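# Lower a held peg into a plate hole

## Task

The left gripper already holds a peg a little above a plate, near the plate's hole. Lower the peg into that hole until it sits on the hole's bottom, without forcing or wedging it, since a hard push or a jam counts as failure.

## Robot and tools

Robot: two arms, left_arm and right_arm, each with a two-finger gripper. Only the left arm matters here; it holds the peg. The right arm should stay put, and the two arms must never touch or press on each other.

Frame: every position and offset uses the scene frame. The origin is at table height, halfway between the arms' nominal bases. +z is up, +x points out over the table, and the left arm sits on the +y side. Arm names do not match image sides. Real bases: left_arm at (-0.028, +0.278, +0.012) m, right_arm at (+0.008, -0.272, +0.028) m. A gripper's fingers point along its own +z and open and close along its own y. end_effector_position is the spot between the finger pads, about 1 cm short of the tips. Printed positions and orientations may be off by a few cm.

The 14-number row (used by execute_actions and move): numbers 1-7 are left_arm dx, dy, dz, rx, ry, rz, opening; numbers 8-14 are the same for right_arm. Every value lies in [-1, 1]. dx, dy, dz are offsets, not poses, along scene axes, measured from that arm's Hand target as it stood when the action or move began; 1.0 = 0.6 m, so 1 cm is about 0.0167. rx, ry, rz form one rotation vector offset, 1.0 = 180 degrees, turning about the Hand target position. All zeros in the six pose numbers re-requests the current Hand target. Opening is absolute, not an offset: +1 fully open (0.093 m), -1 closed. Always resend the holding grip number for the left arm and the present opening for the right, because a 0 there is a real command that would change the fingers.

execute_actions(actions, cameras): actions is a list of actions; each action is a list of up to 15 rows, one row per 1/30 s step, and a short list repeats its final row to fill the 15 steps. Every row in an action counts from the same start pose, while each new action counts from the Hand target at its own start. An empty actions list returns the state plus all camera images. cameras picks views by name: cam_head_left, cam_head_right, cam_high, cam_low, cam_left_wrist, cam_right_wrist, or ["all"]; a wrong name voids the call.

move(target, speed, blend, opening_speed, grip_force, blocking, cameras): target is one 14-number row, or a list of up to 15 rows, each an offset from the Hand targets at the start of the move (not from the prior row). The gripper travels a straight line. speed is in m/s, 0.002 to 2.9, default 0.25 (turn rate up to twice that in rad/s); one value or one per target. blend is a corner radius in m for lists; 0 stops at each point. opening_speed is the finger rate per second on the -1..+1 scale, at least 0.2. grip_force is a per-pad limit in N, 10 to 50, one value or one per arm; it persists. blocking=false returns early while the motion continues. The reply adds a move: line such as done, off_target, moving, held or fault, plus limits (paced = pose clipped, held = steps withheld). done means at rest within 10 mm and 2 degrees. Paths do not avoid obstacles; faster motion means harder contact and more lag.

wait(seconds 0-10, cameras) lets time run with commands held. stop(cameras) brakes a running move. zoom_image(camera, region [x0,y0,x1,y1] pixels, at most 504x504) enlarges part of the newest image; each image is 672x504. read_manual(section) returns only licence text. finished_scene(scene) ends the scene; call nothing after it in the same reply.

Results: end_effector_position (m) and end_effector_quat_wxyz per arm; Hand target (the commanded pose that the next offsets count from); Tool commands; grip_measured (+1 open, -1 closed; pads meet near -0.94, about +0.0208 per mm of held width, and may read up to 0.02 high); joint positions (last value is finger opening in m), joint velocities ("within noise" means still), joint torques, motor temperatures. MOTOR HOT appears from 75 °C; at 90 °C that arm folds and stops working.

Suggested order: look with cameras (wrist and head views, zoom on the hole), compare the peg tip with the hole center, shift the left gripper a few mm in x/y at slow speed, check tilt and correct it, then lower in z slowly (around 0.02-0.05 m/s) in small steps while keeping the grip number unchanged. Watch for the peg stopping: if z stops changing or torques jump, do not push further; raise slightly, recentre, retry. Once seated on the bottom, command the target back up to where the gripper actually sits so it no longer presses. Only release if the peg will stay seated; open well above the peg-width reading, then lift straight up.

Avoid: fast motion near the plate, commanding targets far below contact (this presses hard), dropping the peg, letting anything fall off the table, hitting the table or the other arm, pressing the wrist-camera cable on objects, paths passing close to an arm's own base, and long holds at full stretch that heat motors. Small commanded shifts can come out short or sideways, so verify after each step.

Each tool is called after "Call:" as name([rows], argument=value, ...), one row to a line, values as JSON.

## Session

Call:
move(target=[0.03,0.05,0.1,0,0,0,-0.924,-0.237,0.303,-0.343,-0.0784,0.0918,0.445,1], speed=0.35, cameras=["cam_right_wrist","cam_left_wrist","cam_low"])

Call:
zoom_image(camera="cam_right_wrist", region=[200, 150, 400, 330])

Call:
zoom_image(camera="cam_low", region=[370, 190, 500, 320])

Scene clock: 3.10 s.
left_arm: end_effector_position=(+0.3007, +0.1280, +0.2027) grip_measured=-0.203 end_effector_quat_wxyz=(+0.074, +0.865, +0.493, +0.054) | right_arm: end_effector_position=(+0.2363, -0.0920, +0.2220) grip_measured=+1.000 end_effector_quat_wxyz=(+0.435, -0.520, +0.631, +0.377)
Joint positions: left_arm=[-0.397 1.766 1.753 -1.375 -0.001 1.678 0.035] | right_arm=[0.112 1.14 0.722 -0.491 -1.13 -0.836 0.093]
Joint torques (N m): left_arm=[0.83 -6.31 8.24 0.01 0.06 0.07] | right_arm=[0.2 -1.59 9.95 1.23 -0.55 -0.1]
Motor temperatures (°C): left_arm=[33 39 36 33 32 32 34] | right_arm=[33 35 47 36 32 34 34]
Heat: left arm: 39 °C; right arm: 47 °C.
Hand target: left_arm +0.2984, +0.1283, +0.2119; +0.077, +0.868, +0.488, +0.048 | right_arm +0.2388, -0.0890, +0.2331; +0.442, -0.528, +0.618, +0.379
Off the commanded pose: left_arm 0.009 m, 1 deg | right_arm 0.012 m, 2 deg.
move: off_target (right_arm)
Images, in order (width x height): cam_low 672x504, cam_left_wrist 672x504, cam_right_wrist 672x504.

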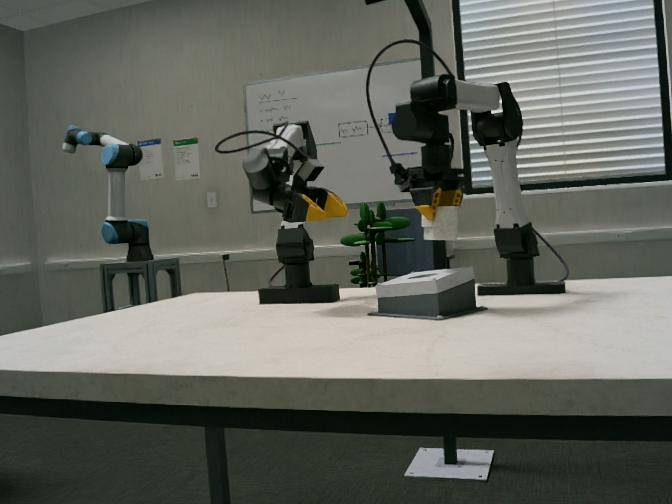

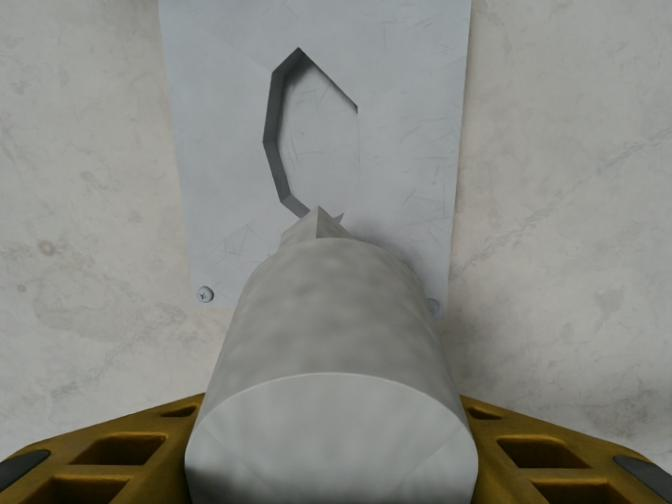

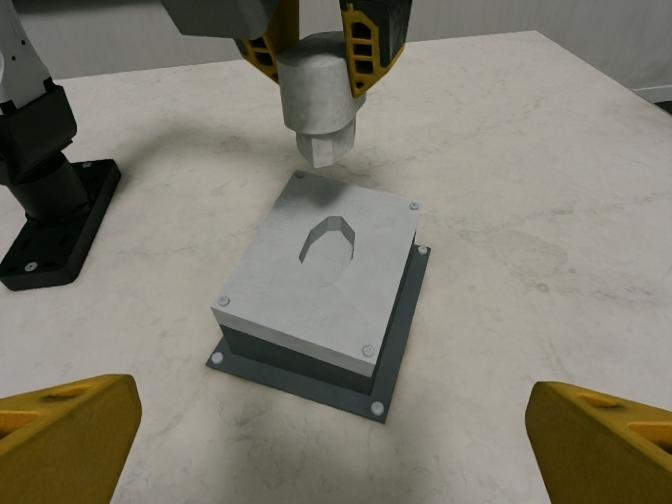

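Scaled by 2.520 from the camera's 672x504 image, which has a finer 960x720 frame.

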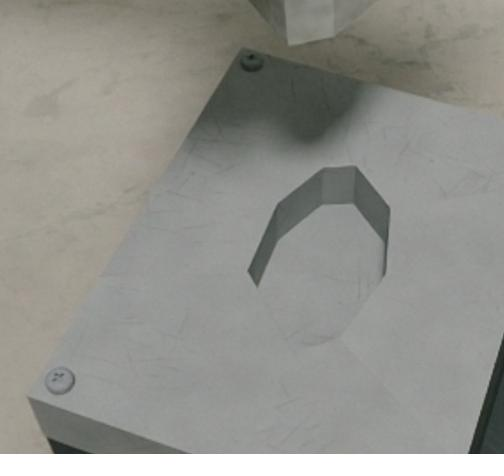

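Scaled by 3.877 from the camera's 672x504 image, which has a finer 960x720 frame.

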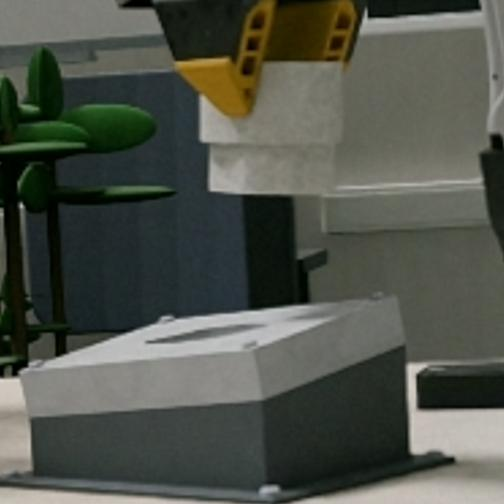

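Call:
move(target=[-0.002,-0.097,-0.065,0.0616,0.0191,0,-0.924,0,0,0,0,0,0,1], speed=0.25, cameras=["cam_right_wrist","cam_left_wrist","cam_low"])

Call:
zoom_image(camera="cam_right_wrist", region=[260, 180, 390, 310])

Call:
zoom_image(camera="cam_low", region=[370, 210, 490, 330])

Scene clock: 45.20 s.
left_arm: end_effector_position=(+0.2989, +0.0643, +0.1615) grip_measured=-0.203 end_effector_quat_wxyz=(-0.016, +0.875, +0.479, +0.065) | right_arm: end_effector_position=(+0.2361, -0.0920, +0.2219) grip_measured=+1.000 end_effector_quat_wxyz=(+0.435, -0.520, +0.631, +0.377)
Joint positions: left_arm=[-0.604 2.018 1.933 -1.46 -0.13 1.507 0.035] | right_arm=[0.112 1.14 0.722 -0.492 -1.13 -0.837 0.093]
Joint torques (N m): left_arm=[0.51 -8.21 8.2 -0.34 -0.32 -0.18] | right_arm=[0.2 -1.65 10 1.23 -0.57 -0.07]
Motor temperatures (°C): left_arm=[33 44 40 33 32 32 36] | right_arm=[33 35 56 37 32 34 34]
Heat: left arm: 44 °C; right arm: 56 °C.
Hand target: left_arm +0.2973, +0.0701, +0.1728; -0.022, +0.872, +0.483, +0.069 | right_arm +0.2388, -0.0889, +0.2331; +0.442, -0.529, +0.618, +0.379
Off the commanded pose: left_arm 0.013 m, 1 deg | right_arm 0.012 m, 2 deg.
move: off_target (left_arm, right_arm)
Images, in order (width x height): cam_low 672x504, cam_left_wrist 672x504, cam_right_wrist 672x504.

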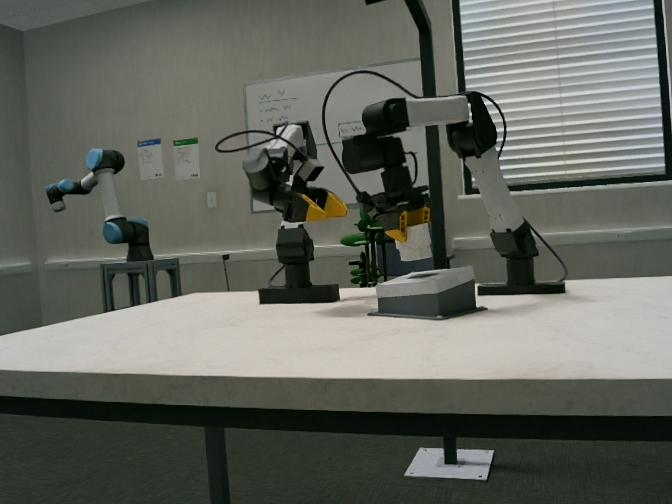

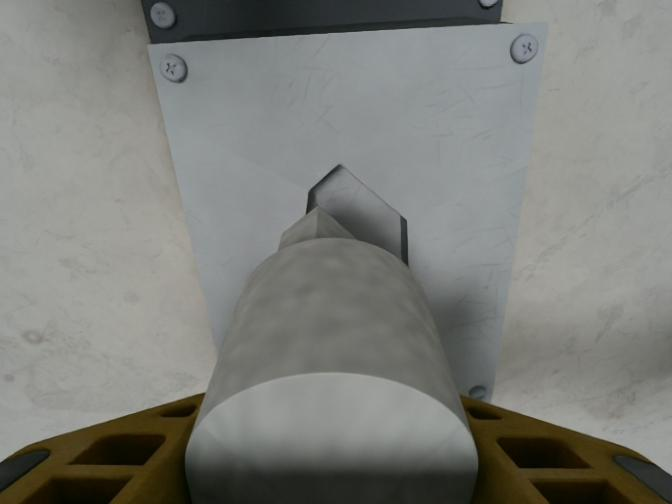

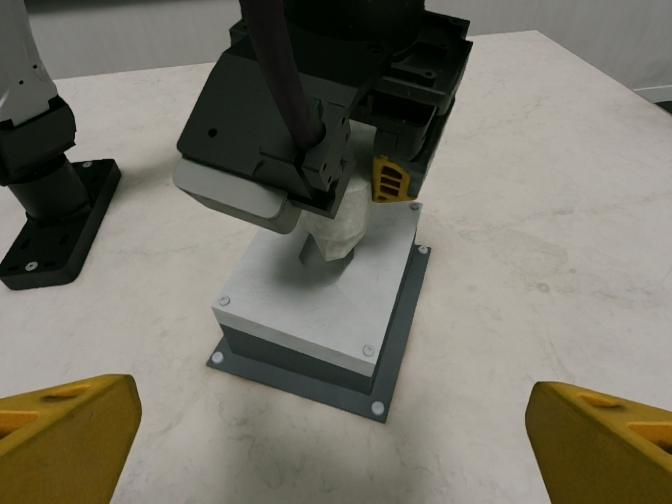

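Scaled by 3.877 from the camera's 672x504 image, which has a finer 960x720 frame.

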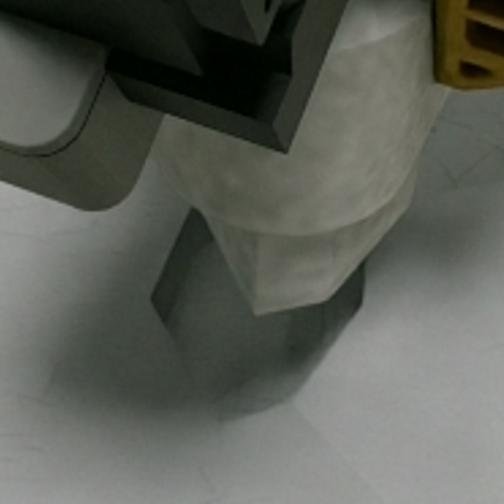

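Scaled by 4.200 from the camera's 672x504 image, which has a finer 960x720 frame.

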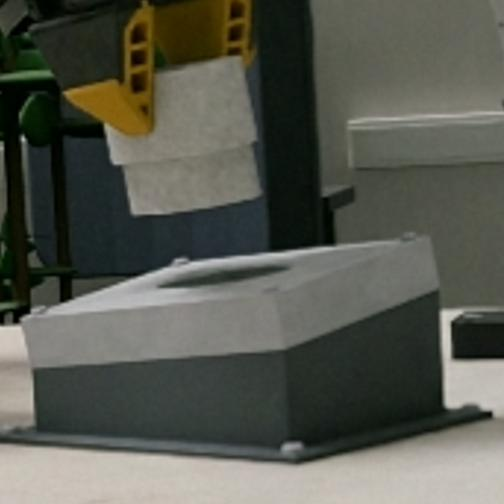

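Call:
move(target=[-0.020,0.012,-0.036,-0.0165,-0.0126,0.0175,-0.924,0,0,0,0,0,0,1], speed=0.15, cameras=["cam_right_wrist","cam_left_wrist","cam_low"])

Call:
zoom_image(camera="cam_right_wrist", region=[260, 200, 380, 310])

Call:
zoom_image(camera="cam_low", region=[390, 230, 470, 310])

Scene clock: 70.80 s.
left_arm: end_effector_position=(+0.2890, +0.0727, +0.1384) grip_measured=-0.203 end_effector_quat_wxyz=(-0.002, +0.861, +0.504, +0.070) | right_arm: end_effector_position=(+0.2361, -0.0920, +0.2219) grip_measured=+1.000 end_effector_quat_wxyz=(+0.435, -0.520, +0.631, +0.377)
Joint positions: left_arm=[-0.602 1.926 1.71 -1.302 -0.13 1.454 0.035] | right_arm=[0.112 1.14 0.722 -0.492 -1.13 -0.837 0.093]
Joint torques (N m): left_arm=[0.55 -10.4 4.81 -0.04 -0.12 -0.12] | right_arm=[0.13 -1.69 10 1.24 -0.56 -0.09]
Motor temperatures (°C): left_arm=[33 49 42 33 32 32 36] | right_arm=[33 35 59 37 32 34 34]
Heat: left arm: 49 °C; right arm: 59 °C.
Hand target: left_arm +0.2853, +0.0773, +0.1512; +0.008, +0.858, +0.509, +0.073 | right_arm +0.2388, -0.0889, +0.2331; +0.442, -0.529, +0.618, +0.379
Off the commanded pose: left_arm 0.014 m, 1 deg | right_arm 0.012 m, 2 deg.
move: off_target (left_arm, right_arm)
Images, in order (width x height): cam_low 672x504, cam_left_wrist 672x504, cam_right_wrist 672x504.

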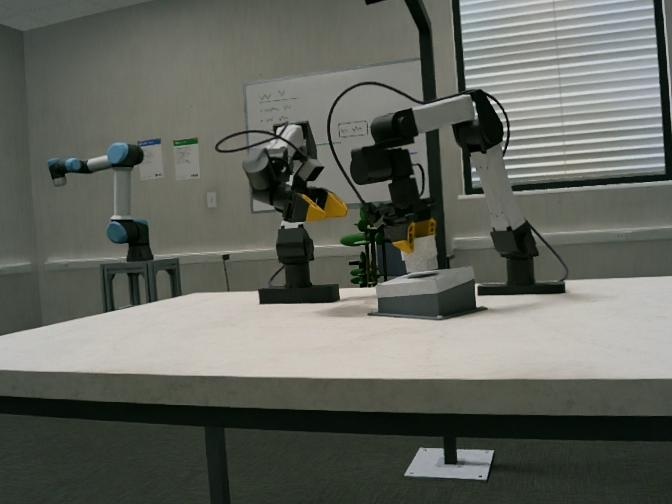

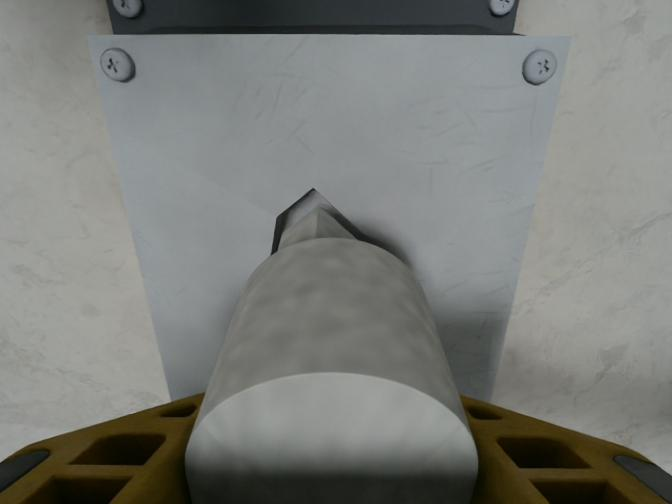

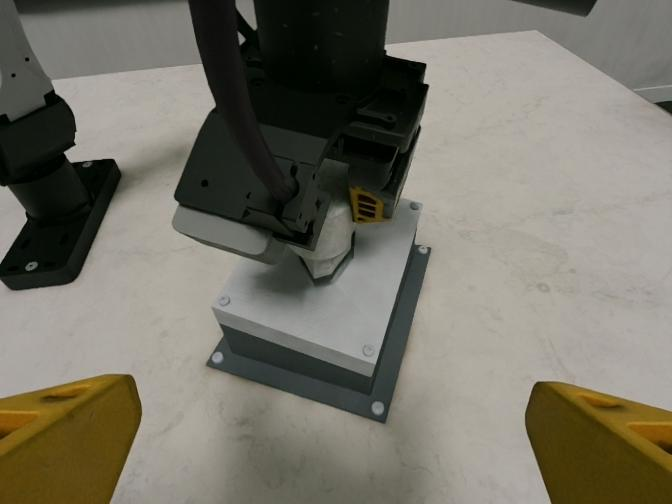

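Scaled by 4.200 from the camera's 672x504 image, which has a finer 960x720 frame.

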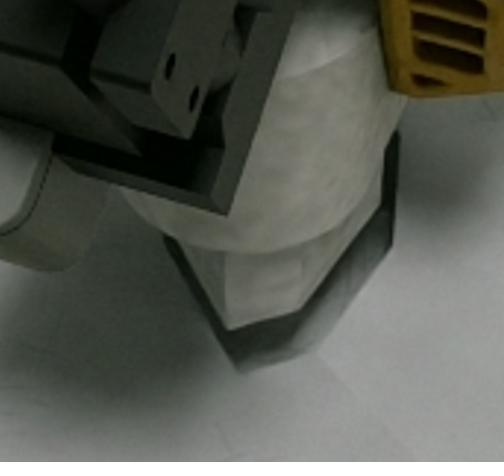

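Scaled by 6.300 from the camera's 672x504 image, which has a finer 960x720 frame.

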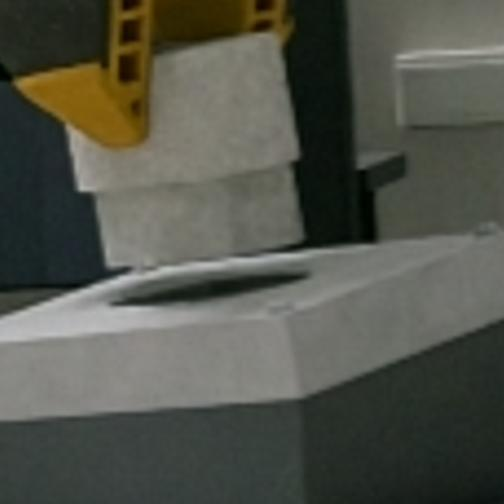

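Call:
move(target=[0.0035,0.0008,-0.0125,0,0,0,-0.924,0,0,0,0,0,0,1], speed=0.07, cameras=["cam_right_wrist","cam_left_wrist","cam_low"])

Call:
zoom_image(camera="cam_right_wrist", region=[260, 200, 380, 310])

Call:
zoom_image(camera="cam_low", region=[390, 230, 470, 310])

Scene clock: 83.37 s.
left_arm: end_effector_position=(+0.2904, +0.0736, +0.1321) grip_measured=-0.203 end_effector_quat_wxyz=(-0.001, +0.860, +0.506, +0.071) | right_arm: end_effector_position=(+0.2361, -0.0920, +0.2219) grip_measured=+1.000 end_effector_quat_wxyz=(+0.435, -0.520, +0.631, +0.377)
Joint positions: left_arm=[-0.597 1.926 1.685 -1.275 -0.13 1.454 0.035] | right_arm=[0.112 1.14 0.722 -0.492 -1.13 -0.837 0.093]
Joint torques (N m): left_arm=[0.61 -9.96 4.94 0.05 -0.13 -0.12] | right_arm=[0.17 -1.68 10.03 1.23 -0.57 -0.09]
Motor temperatures (°C): left_arm=[33 49 42 33 32 32 36] | right_arm=[33 35 59 37 32 34 34]
Heat: left arm: 49 °C; right arm: 59 °C.
Hand target: left_arm +0.2874, +0.0777, +0.1438; +0.008, +0.858, +0.509, +0.073 | right_arm +0.2388, -0.0889, +0.2331; +0.442, -0.529, +0.618, +0.379
Off the commanded pose: left_arm 0.013 m, 1 deg | right_arm 0.012 m, 2 deg.
move: off_target (left_arm, right_arm)
Images, in order (width x height): cam_low 672x504, cam_left_wrist 672x504, cam_right_wrist 672x504.

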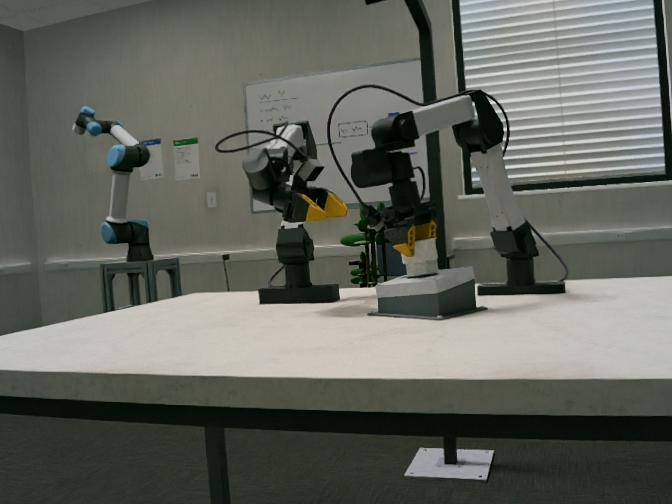

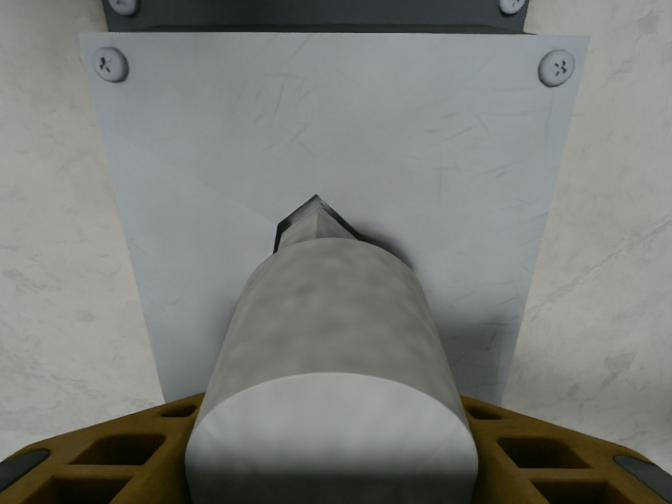

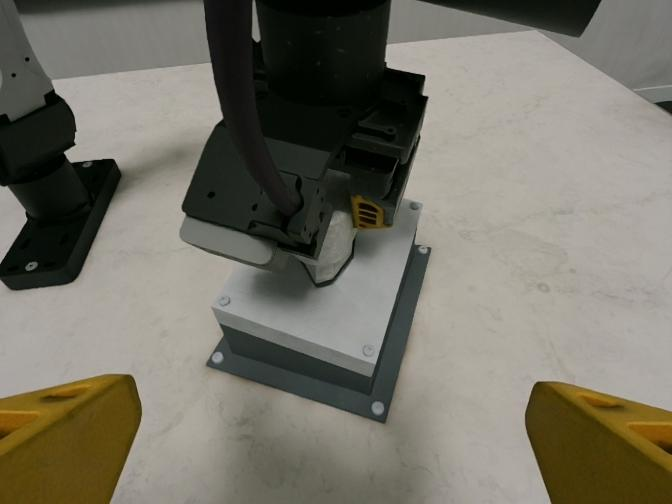

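Scaled by 4.200 from the camera's 672x504 image, which has a finer 960x720 frame.

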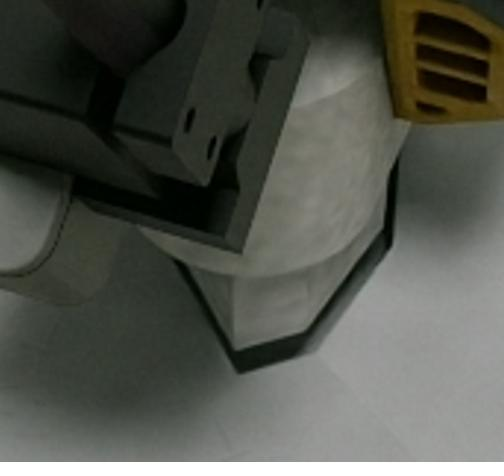

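Scaled by 6.300 from the camera's 672x504 image, which has a finer 960x720 frame.

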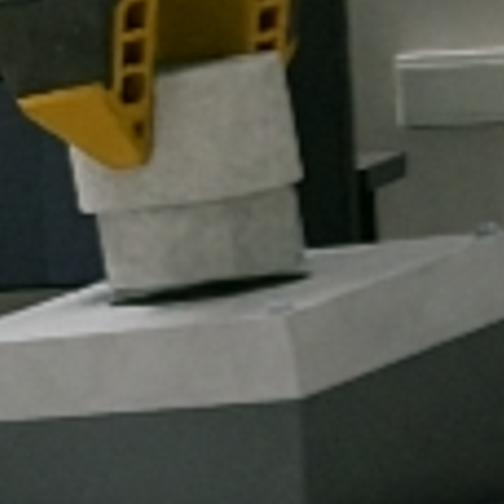

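Call:
move(target=[0.0015,0.0012,-0.012,0,0,0,-0.924,0,0,0,0,0,0,1], speed=0.06, cameras=["cam_right_wrist","cam_low"])

Call:
zoom_image(camera="cam_right_wrist", region=[260, 200, 380, 310])

Call:
zoom_image(camera="cam_low", region=[390, 230, 470, 310])

Scene clock: 87.83 s.
left_arm: end_effector_position=(+0.2911, +0.0745, +0.1251) grip_measured=-0.203 end_effector_quat_wxyz=(-0.001, +0.859, +0.507, +0.071) | right_arm: end_effector_position=(+0.2361, -0.0920, +0.2219) grip_measured=+1.000 end_effector_quat_wxyz=(+0.435, -0.520, +0.631, +0.377)
Joint positions: left_arm=[-0.594 1.926 1.657 -1.246 -0.13 1.454 0.035] | right_arm=[0.112 1.14 0.722 -0.492 -1.13 -0.837 0.093]
Joint torques (N m): left_arm=[0.64 -9.83 5.01 -0.02 -0.15 -0.11] | right_arm=[0.13 -1.66 10.03 1.23 -0.56 -0.08]
Motor temperatures (°C): left_arm=[33 49 41 33 32 32 36] | right_arm=[33 35 60 37 32 34 34]
Heat: left arm: 49 °C; right arm: 60 °C.
Hand target: left_arm +0.2883, +0.0784, +0.1366; +0.008, +0.858, +0.509, +0.073 | right_arm +0.2388, -0.0889, +0.2331; +0.442, -0.529, +0.618, +0.379
Off the commanded pose: left_arm 0.012 m, 1 deg | right_arm 0.012 m, 2 deg.
move: off_target (left_arm, right_arm)
Images, in order (width x height): cam_low 672x504, cam_right_wrist 672x504.

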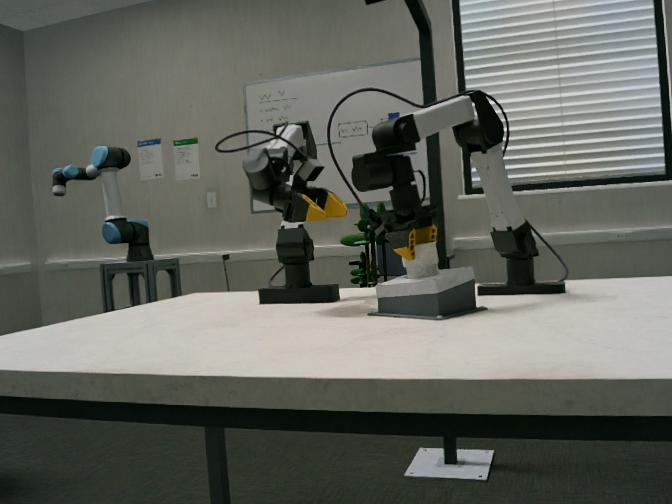

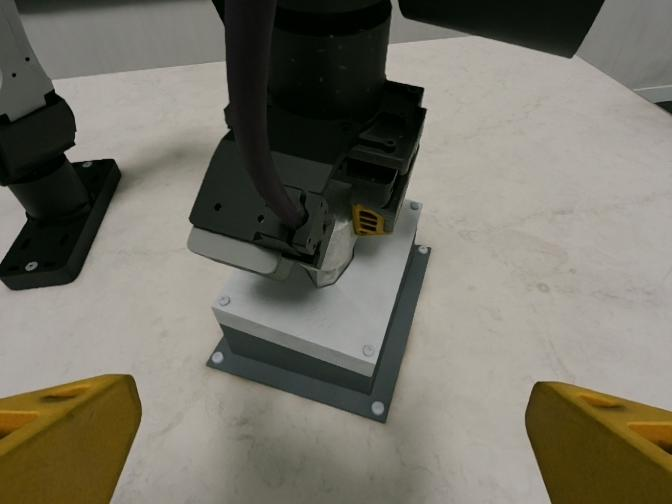

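Scaled by 4.200 from the camera's 672x504 image, which has a finer 960x720 frame.

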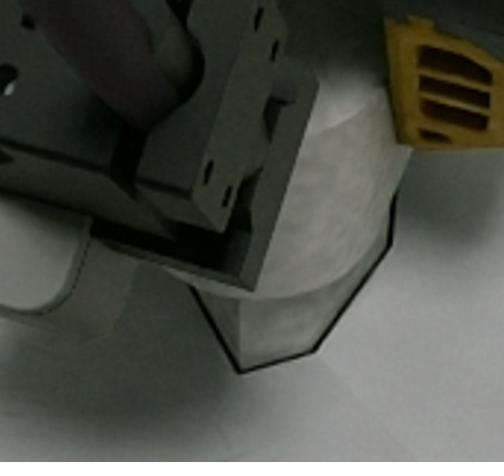

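Scaled by 6.300 from the camera's 672x504 image, which has a finer 960x720 frame.

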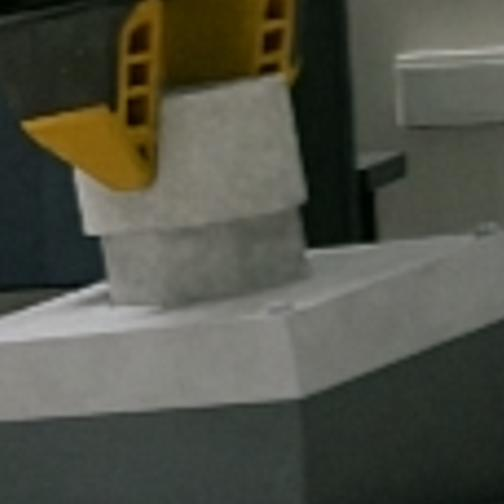

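Call:
move(target=[0,0.002,-0.012,0,0,0,-0.924,0,0,0,0,0,0,1], speed=0.05)

Call:
move(target=[0,0.002,-0.010,0,0,0,-0.924,0,0,0,0,0,0,1], speed=0.05, cameras=["cam_right_wrist"])

Call:
zoom_image(camera="cam_right_wrist", region=[260, 200, 380, 310])

Scene clock: 91.73 s.
left_arm: end_effector_position=(+0.2906, +0.0754, +0.1171) grip_measured=-0.203 end_effector_quat_wxyz=(-0.001, +0.859, +0.507, +0.070) | right_arm: end_effector_position=(+0.2361, -0.0920, +0.2219) grip_measured=+1.000 end_effector_quat_wxyz=(+0.435, -0.520, +0.631, +0.377)
Joint positions: left_arm=[-0.593 1.926 1.625 -1.216 -0.13 1.454 0.035] | right_arm=[0.112 1.14 0.722 -0.492 -1.13 -0.837 0.093]
Joint torques (N m): left_arm=[0.9 -9.99 5.04 0 -0.14 -0.03] | right_arm=[0.16 -1.63 10 1.25 -0.55 -0.08]
Motor temperatures (°C): left_arm=[33 49 41 33 32 32 36] | right_arm=[33 35 60 37 32 34 34]
Heat: left arm: 49 °C; right arm: 60 °C.
Hand target: left_arm +0.2883, +0.0796, +0.1295; +0.009, +0.858, +0.509, +0.073 | right_arm +0.2388, -0.0889, +0.2331; +0.442, -0.529, +0.618, +0.379
Off the commanded pose: left_arm 0.013 m, 1 deg | right_arm 0.012 m, 2 deg.
move: off_target (left_arm, right_arm)

Scene clock: 92.57 s.
left_arm: end_effector_position=(+0.2908, +0.0772, +0.1104) grip_measured=-0.203 end_effector_quat_wxyz=(-0.002, +0.858, +0.509, +0.070) | right_arm: end_effector_position=(+0.2361, -0.0920, +0.2219) grip_measured=+1.000 end_effector_quat_wxyz=(+0.435, -0.520, +0.631, +0.377)
Joint positions: left_arm=[-0.589 1.926 1.599 -1.191 -0.13 1.454 0.035] | right_arm=[0.112 1.14 0.722 -0.492 -1.13 -0.837 0.093]
Joint torques (N m): left_arm=[0.59 -10.32 4.71 0.01 -0.14 -0.02] | right_arm=[0.27 -1.69 10.09 1.25 -0.55 -0.08]
Motor temperatures (°C): left_arm=[33 49 41 33 32 32 36] | right_arm=[33 35 60 37 32 34 34]
Heat: left arm: 49 °C; right arm: 60 °C.
Hand target: left_arm +0.2883, +0.0808, +0.1235; +0.009, +0.858, +0.509, +0.073 | right_arm +0.2388, -0.0889, +0.2331; +0.442, -0.529, +0.618, +0.379
Off the commanded pose: left_arm 0.014 m, 1 deg | right_arm 0.012 m, 2 deg.
move: off_target (left_arm, right_arm)
Images, in order (width x height): cam_right_wrist 672x504.

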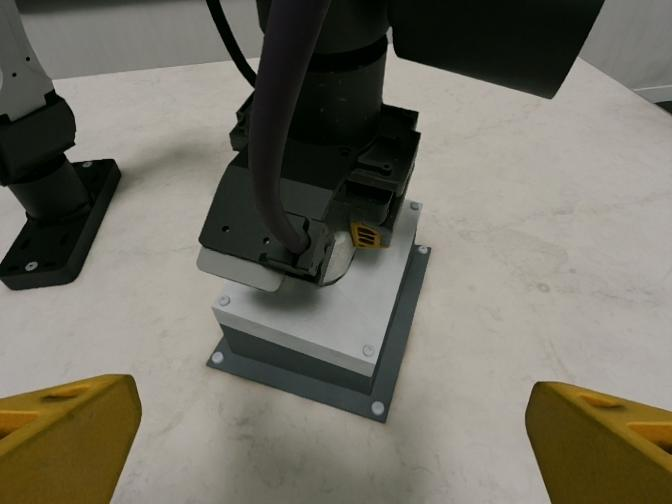

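Scaled by 4.200 from the camera's 672x504 image, which has a finer 960x720 frame.

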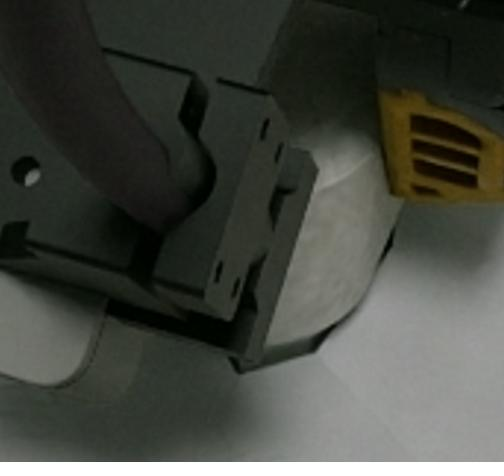

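Call:
move(target=[0,0.001,-0.006,0,0,0,-0.924,0,0,0,0,0,0,1], speed=0.05)

Call:
move(target=[0,0.001,-0.006,0,0,0,-0.924,0,0,0,0,0,0,1], speed=0.05, cameras=["cam_low","cam_left_wrist"])

Call:
zoom_image(camera="cam_low", region=[370, 210, 490, 330])

Scene clock: 98.47 s.
left_arm: end_effector_position=(+0.2903, +0.0776, +0.1077) grip_measured=-0.203 end_effector_quat_wxyz=(-0.003, +0.858, +0.509, +0.070) | right_arm: end_effector_position=(+0.2361, -0.0920, +0.2219) grip_measured=+1.000 end_effector_quat_wxyz=(+0.435, -0.520, +0.631, +0.377)
Joint positions: left_arm=[-0.589 1.925 1.588 -1.182 -0.13 1.454 0.035] | right_arm=[0.112 1.14 0.722 -0.492 -1.13 -0.837 0.093]
Joint torques (N m): left_arm=[0.87 -10.36 4.62 0.13 -0.11 0.01] | right_arm=[0.14 -1.55 9.94 1.25 -0.54 -0.09]
Motor temperatures (°C): left_arm=[33 50 41 33 32 32 36] | right_arm=[33 35 60 37 32 34 34]
Heat: left arm: 50 °C; right arm: 60 °C.
Hand target: left_arm +0.2883, +0.0814, +0.1199; +0.008, +0.858, +0.509, +0.073 | right_arm +0.2388, -0.0889, +0.2331; +0.442, -0.529, +0.618, +0.379
Off the commanded pose: left_arm 0.013 m, 1 deg | right_arm 0.012 m, 2 deg.
move: off_target (left_arm, right_arm)

Scene clock: 99.17 s.
left_arm: end_effector_position=(+0.2899, +0.0778, +0.1077) grip_measured=-0.203 end_effector_quat_wxyz=(+0.000, +0.858, +0.509, +0.071) | right_arm: end_effector_position=(+0.2361, -0.0920, +0.2219) grip_measured=+1.000 end_effector_quat_wxyz=(+0.435, -0.520, +0.631, +0.377)
Joint positions: left_arm=[-0.589 1.917 1.576 -1.171 -0.13 1.454 0.035] | right_arm=[0.112 1.14 0.722 -0.492 -1.13 -0.837 0.093]
Joint torques (N m): left_arm=[0.91 -9.42 4.31 0.02 -0.11 0.05] | right_arm=[0.1 -1.68 10.03 1.22 -0.56 -0.05]
Motor temperatures (°C): left_arm=[33 50 41 33 32 32 36] | right_arm=[33 35 60 37 32 34 34]
Heat: left arm: 50 °C; right arm: 60 °C.
Hand target: left_arm +0.2883, +0.0820, +0.1161; +0.008, +0.858, +0.509, +0.073 | right_arm +0.2388, -0.0889, +0.2331; +0.442, -0.529, +0.618, +0.379
Off the commanded pose: left_arm 0.010 m, 1 deg | right_arm 0.012 m, 2 deg.
move: off_target (right_arm)
Images, in order (width x height): cam_low 672x504, cam_left_wrist 672x504.

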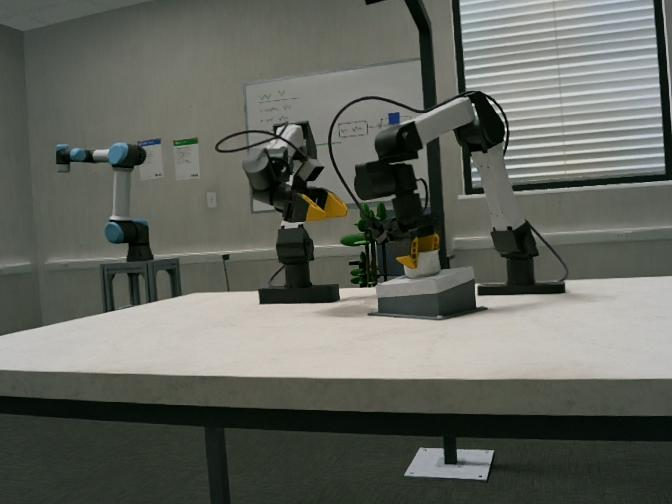

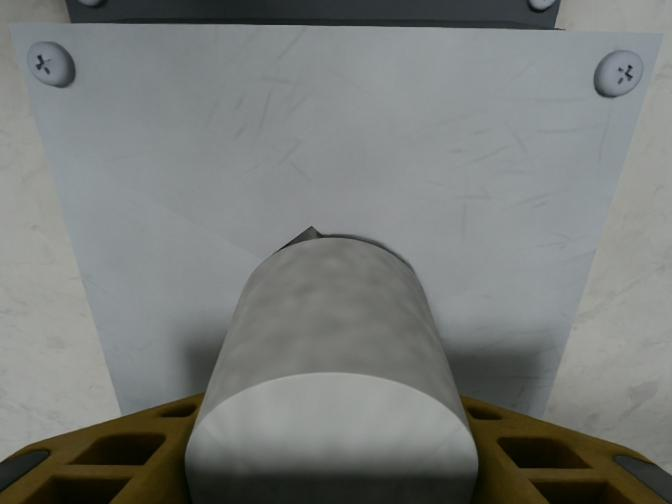

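Scaled by 4.200 from the camera's 672x504 image, which has a finer 960x720 frame.

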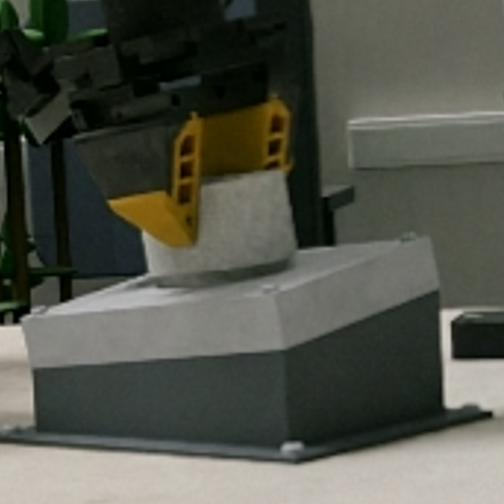

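Call:
move([
  [0,0,0,0,0,0,0.3,0,0,0,0,0,0,1],
  [-0.004,-0.01,0.10,0,0,0,0.3,0,0,0,0,0,0,1],
], speed=0.15, opening_speed=0.8, cameras=["cam_right_wrist","cam_low"])

Call:
zoom_image(camera="cam_right_wrist", region=[200, 150, 430, 380])

Scene clock: 106.10 s.
left_arm: end_effector_position=(+0.2911, +0.0756, +0.1634) grip_measured=+0.298 end_effector_quat_wxyz=(+0.006, +0.858, +0.509, +0.074) | right_arm: end_effector_position=(+0.2361, -0.0920, +0.2219) grip_measured=+1.000 end_effector_quat_wxyz=(+0.435, -0.520, +0.631, +0.377)
Joint positions: left_arm=[-0.592 1.917 1.796 -1.38 -0.13 1.452 0.059] | right_arm=[0.112 1.14 0.722 -0.492 -1.13 -0.837 0.093]
Joint torques (N m): left_arm=[-0.17 -8.13 7.6 -0.2 -0.11 -0.2] | right_arm=[0.17 -1.62 9.99 1.24 -0.54 -0.09]
Motor temperatures (°C): left_arm=[33 52 41 33 32 32 36] | right_arm=[33 35 60 37 32 34 34]
Heat: left arm: 52 °C; right arm: 60 °C.
Hand target: left_arm +0.2859, +0.0761, +0.1762; +0.008, +0.858, +0.509, +0.073 | right_arm +0.2388, -0.0889, +0.2331; +0.442, -0.529, +0.618, +0.379
Off the commanded pose: left_arm 0.014 m, 0 deg | right_arm 0.012 m, 2 deg.
move: off_target (left_arm, right_arm)
Images, in order (width x height): cam_low 672x504, cam_right_wrist 672x504.

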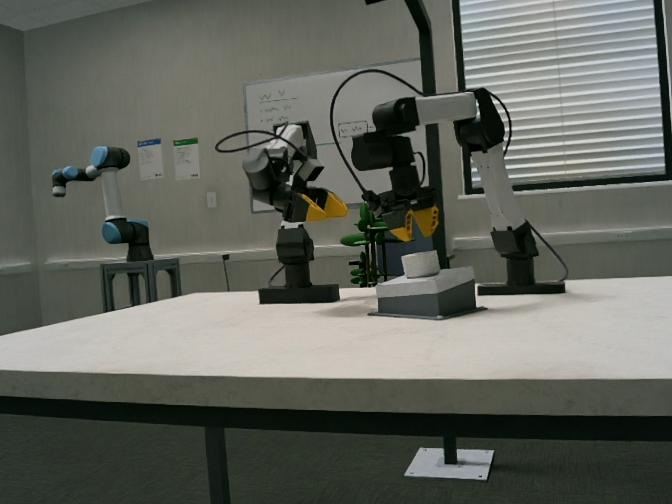

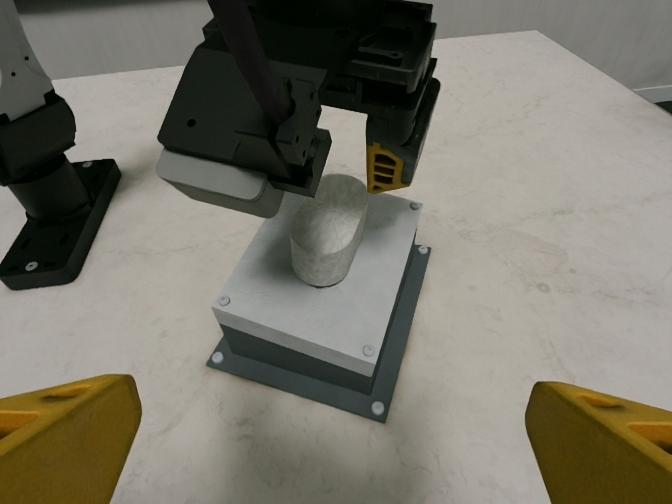

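Scaled by 2.191 from the camera's 672x504 image, which has a finer 960x720 frame.

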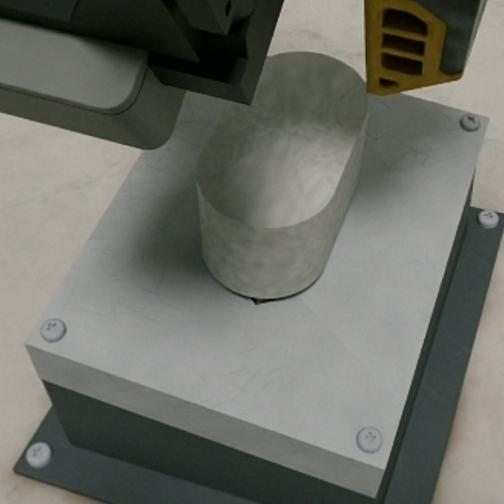

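Seated like before.

Call:
finished_scene(scene=3)

The scene is finished: the task was done.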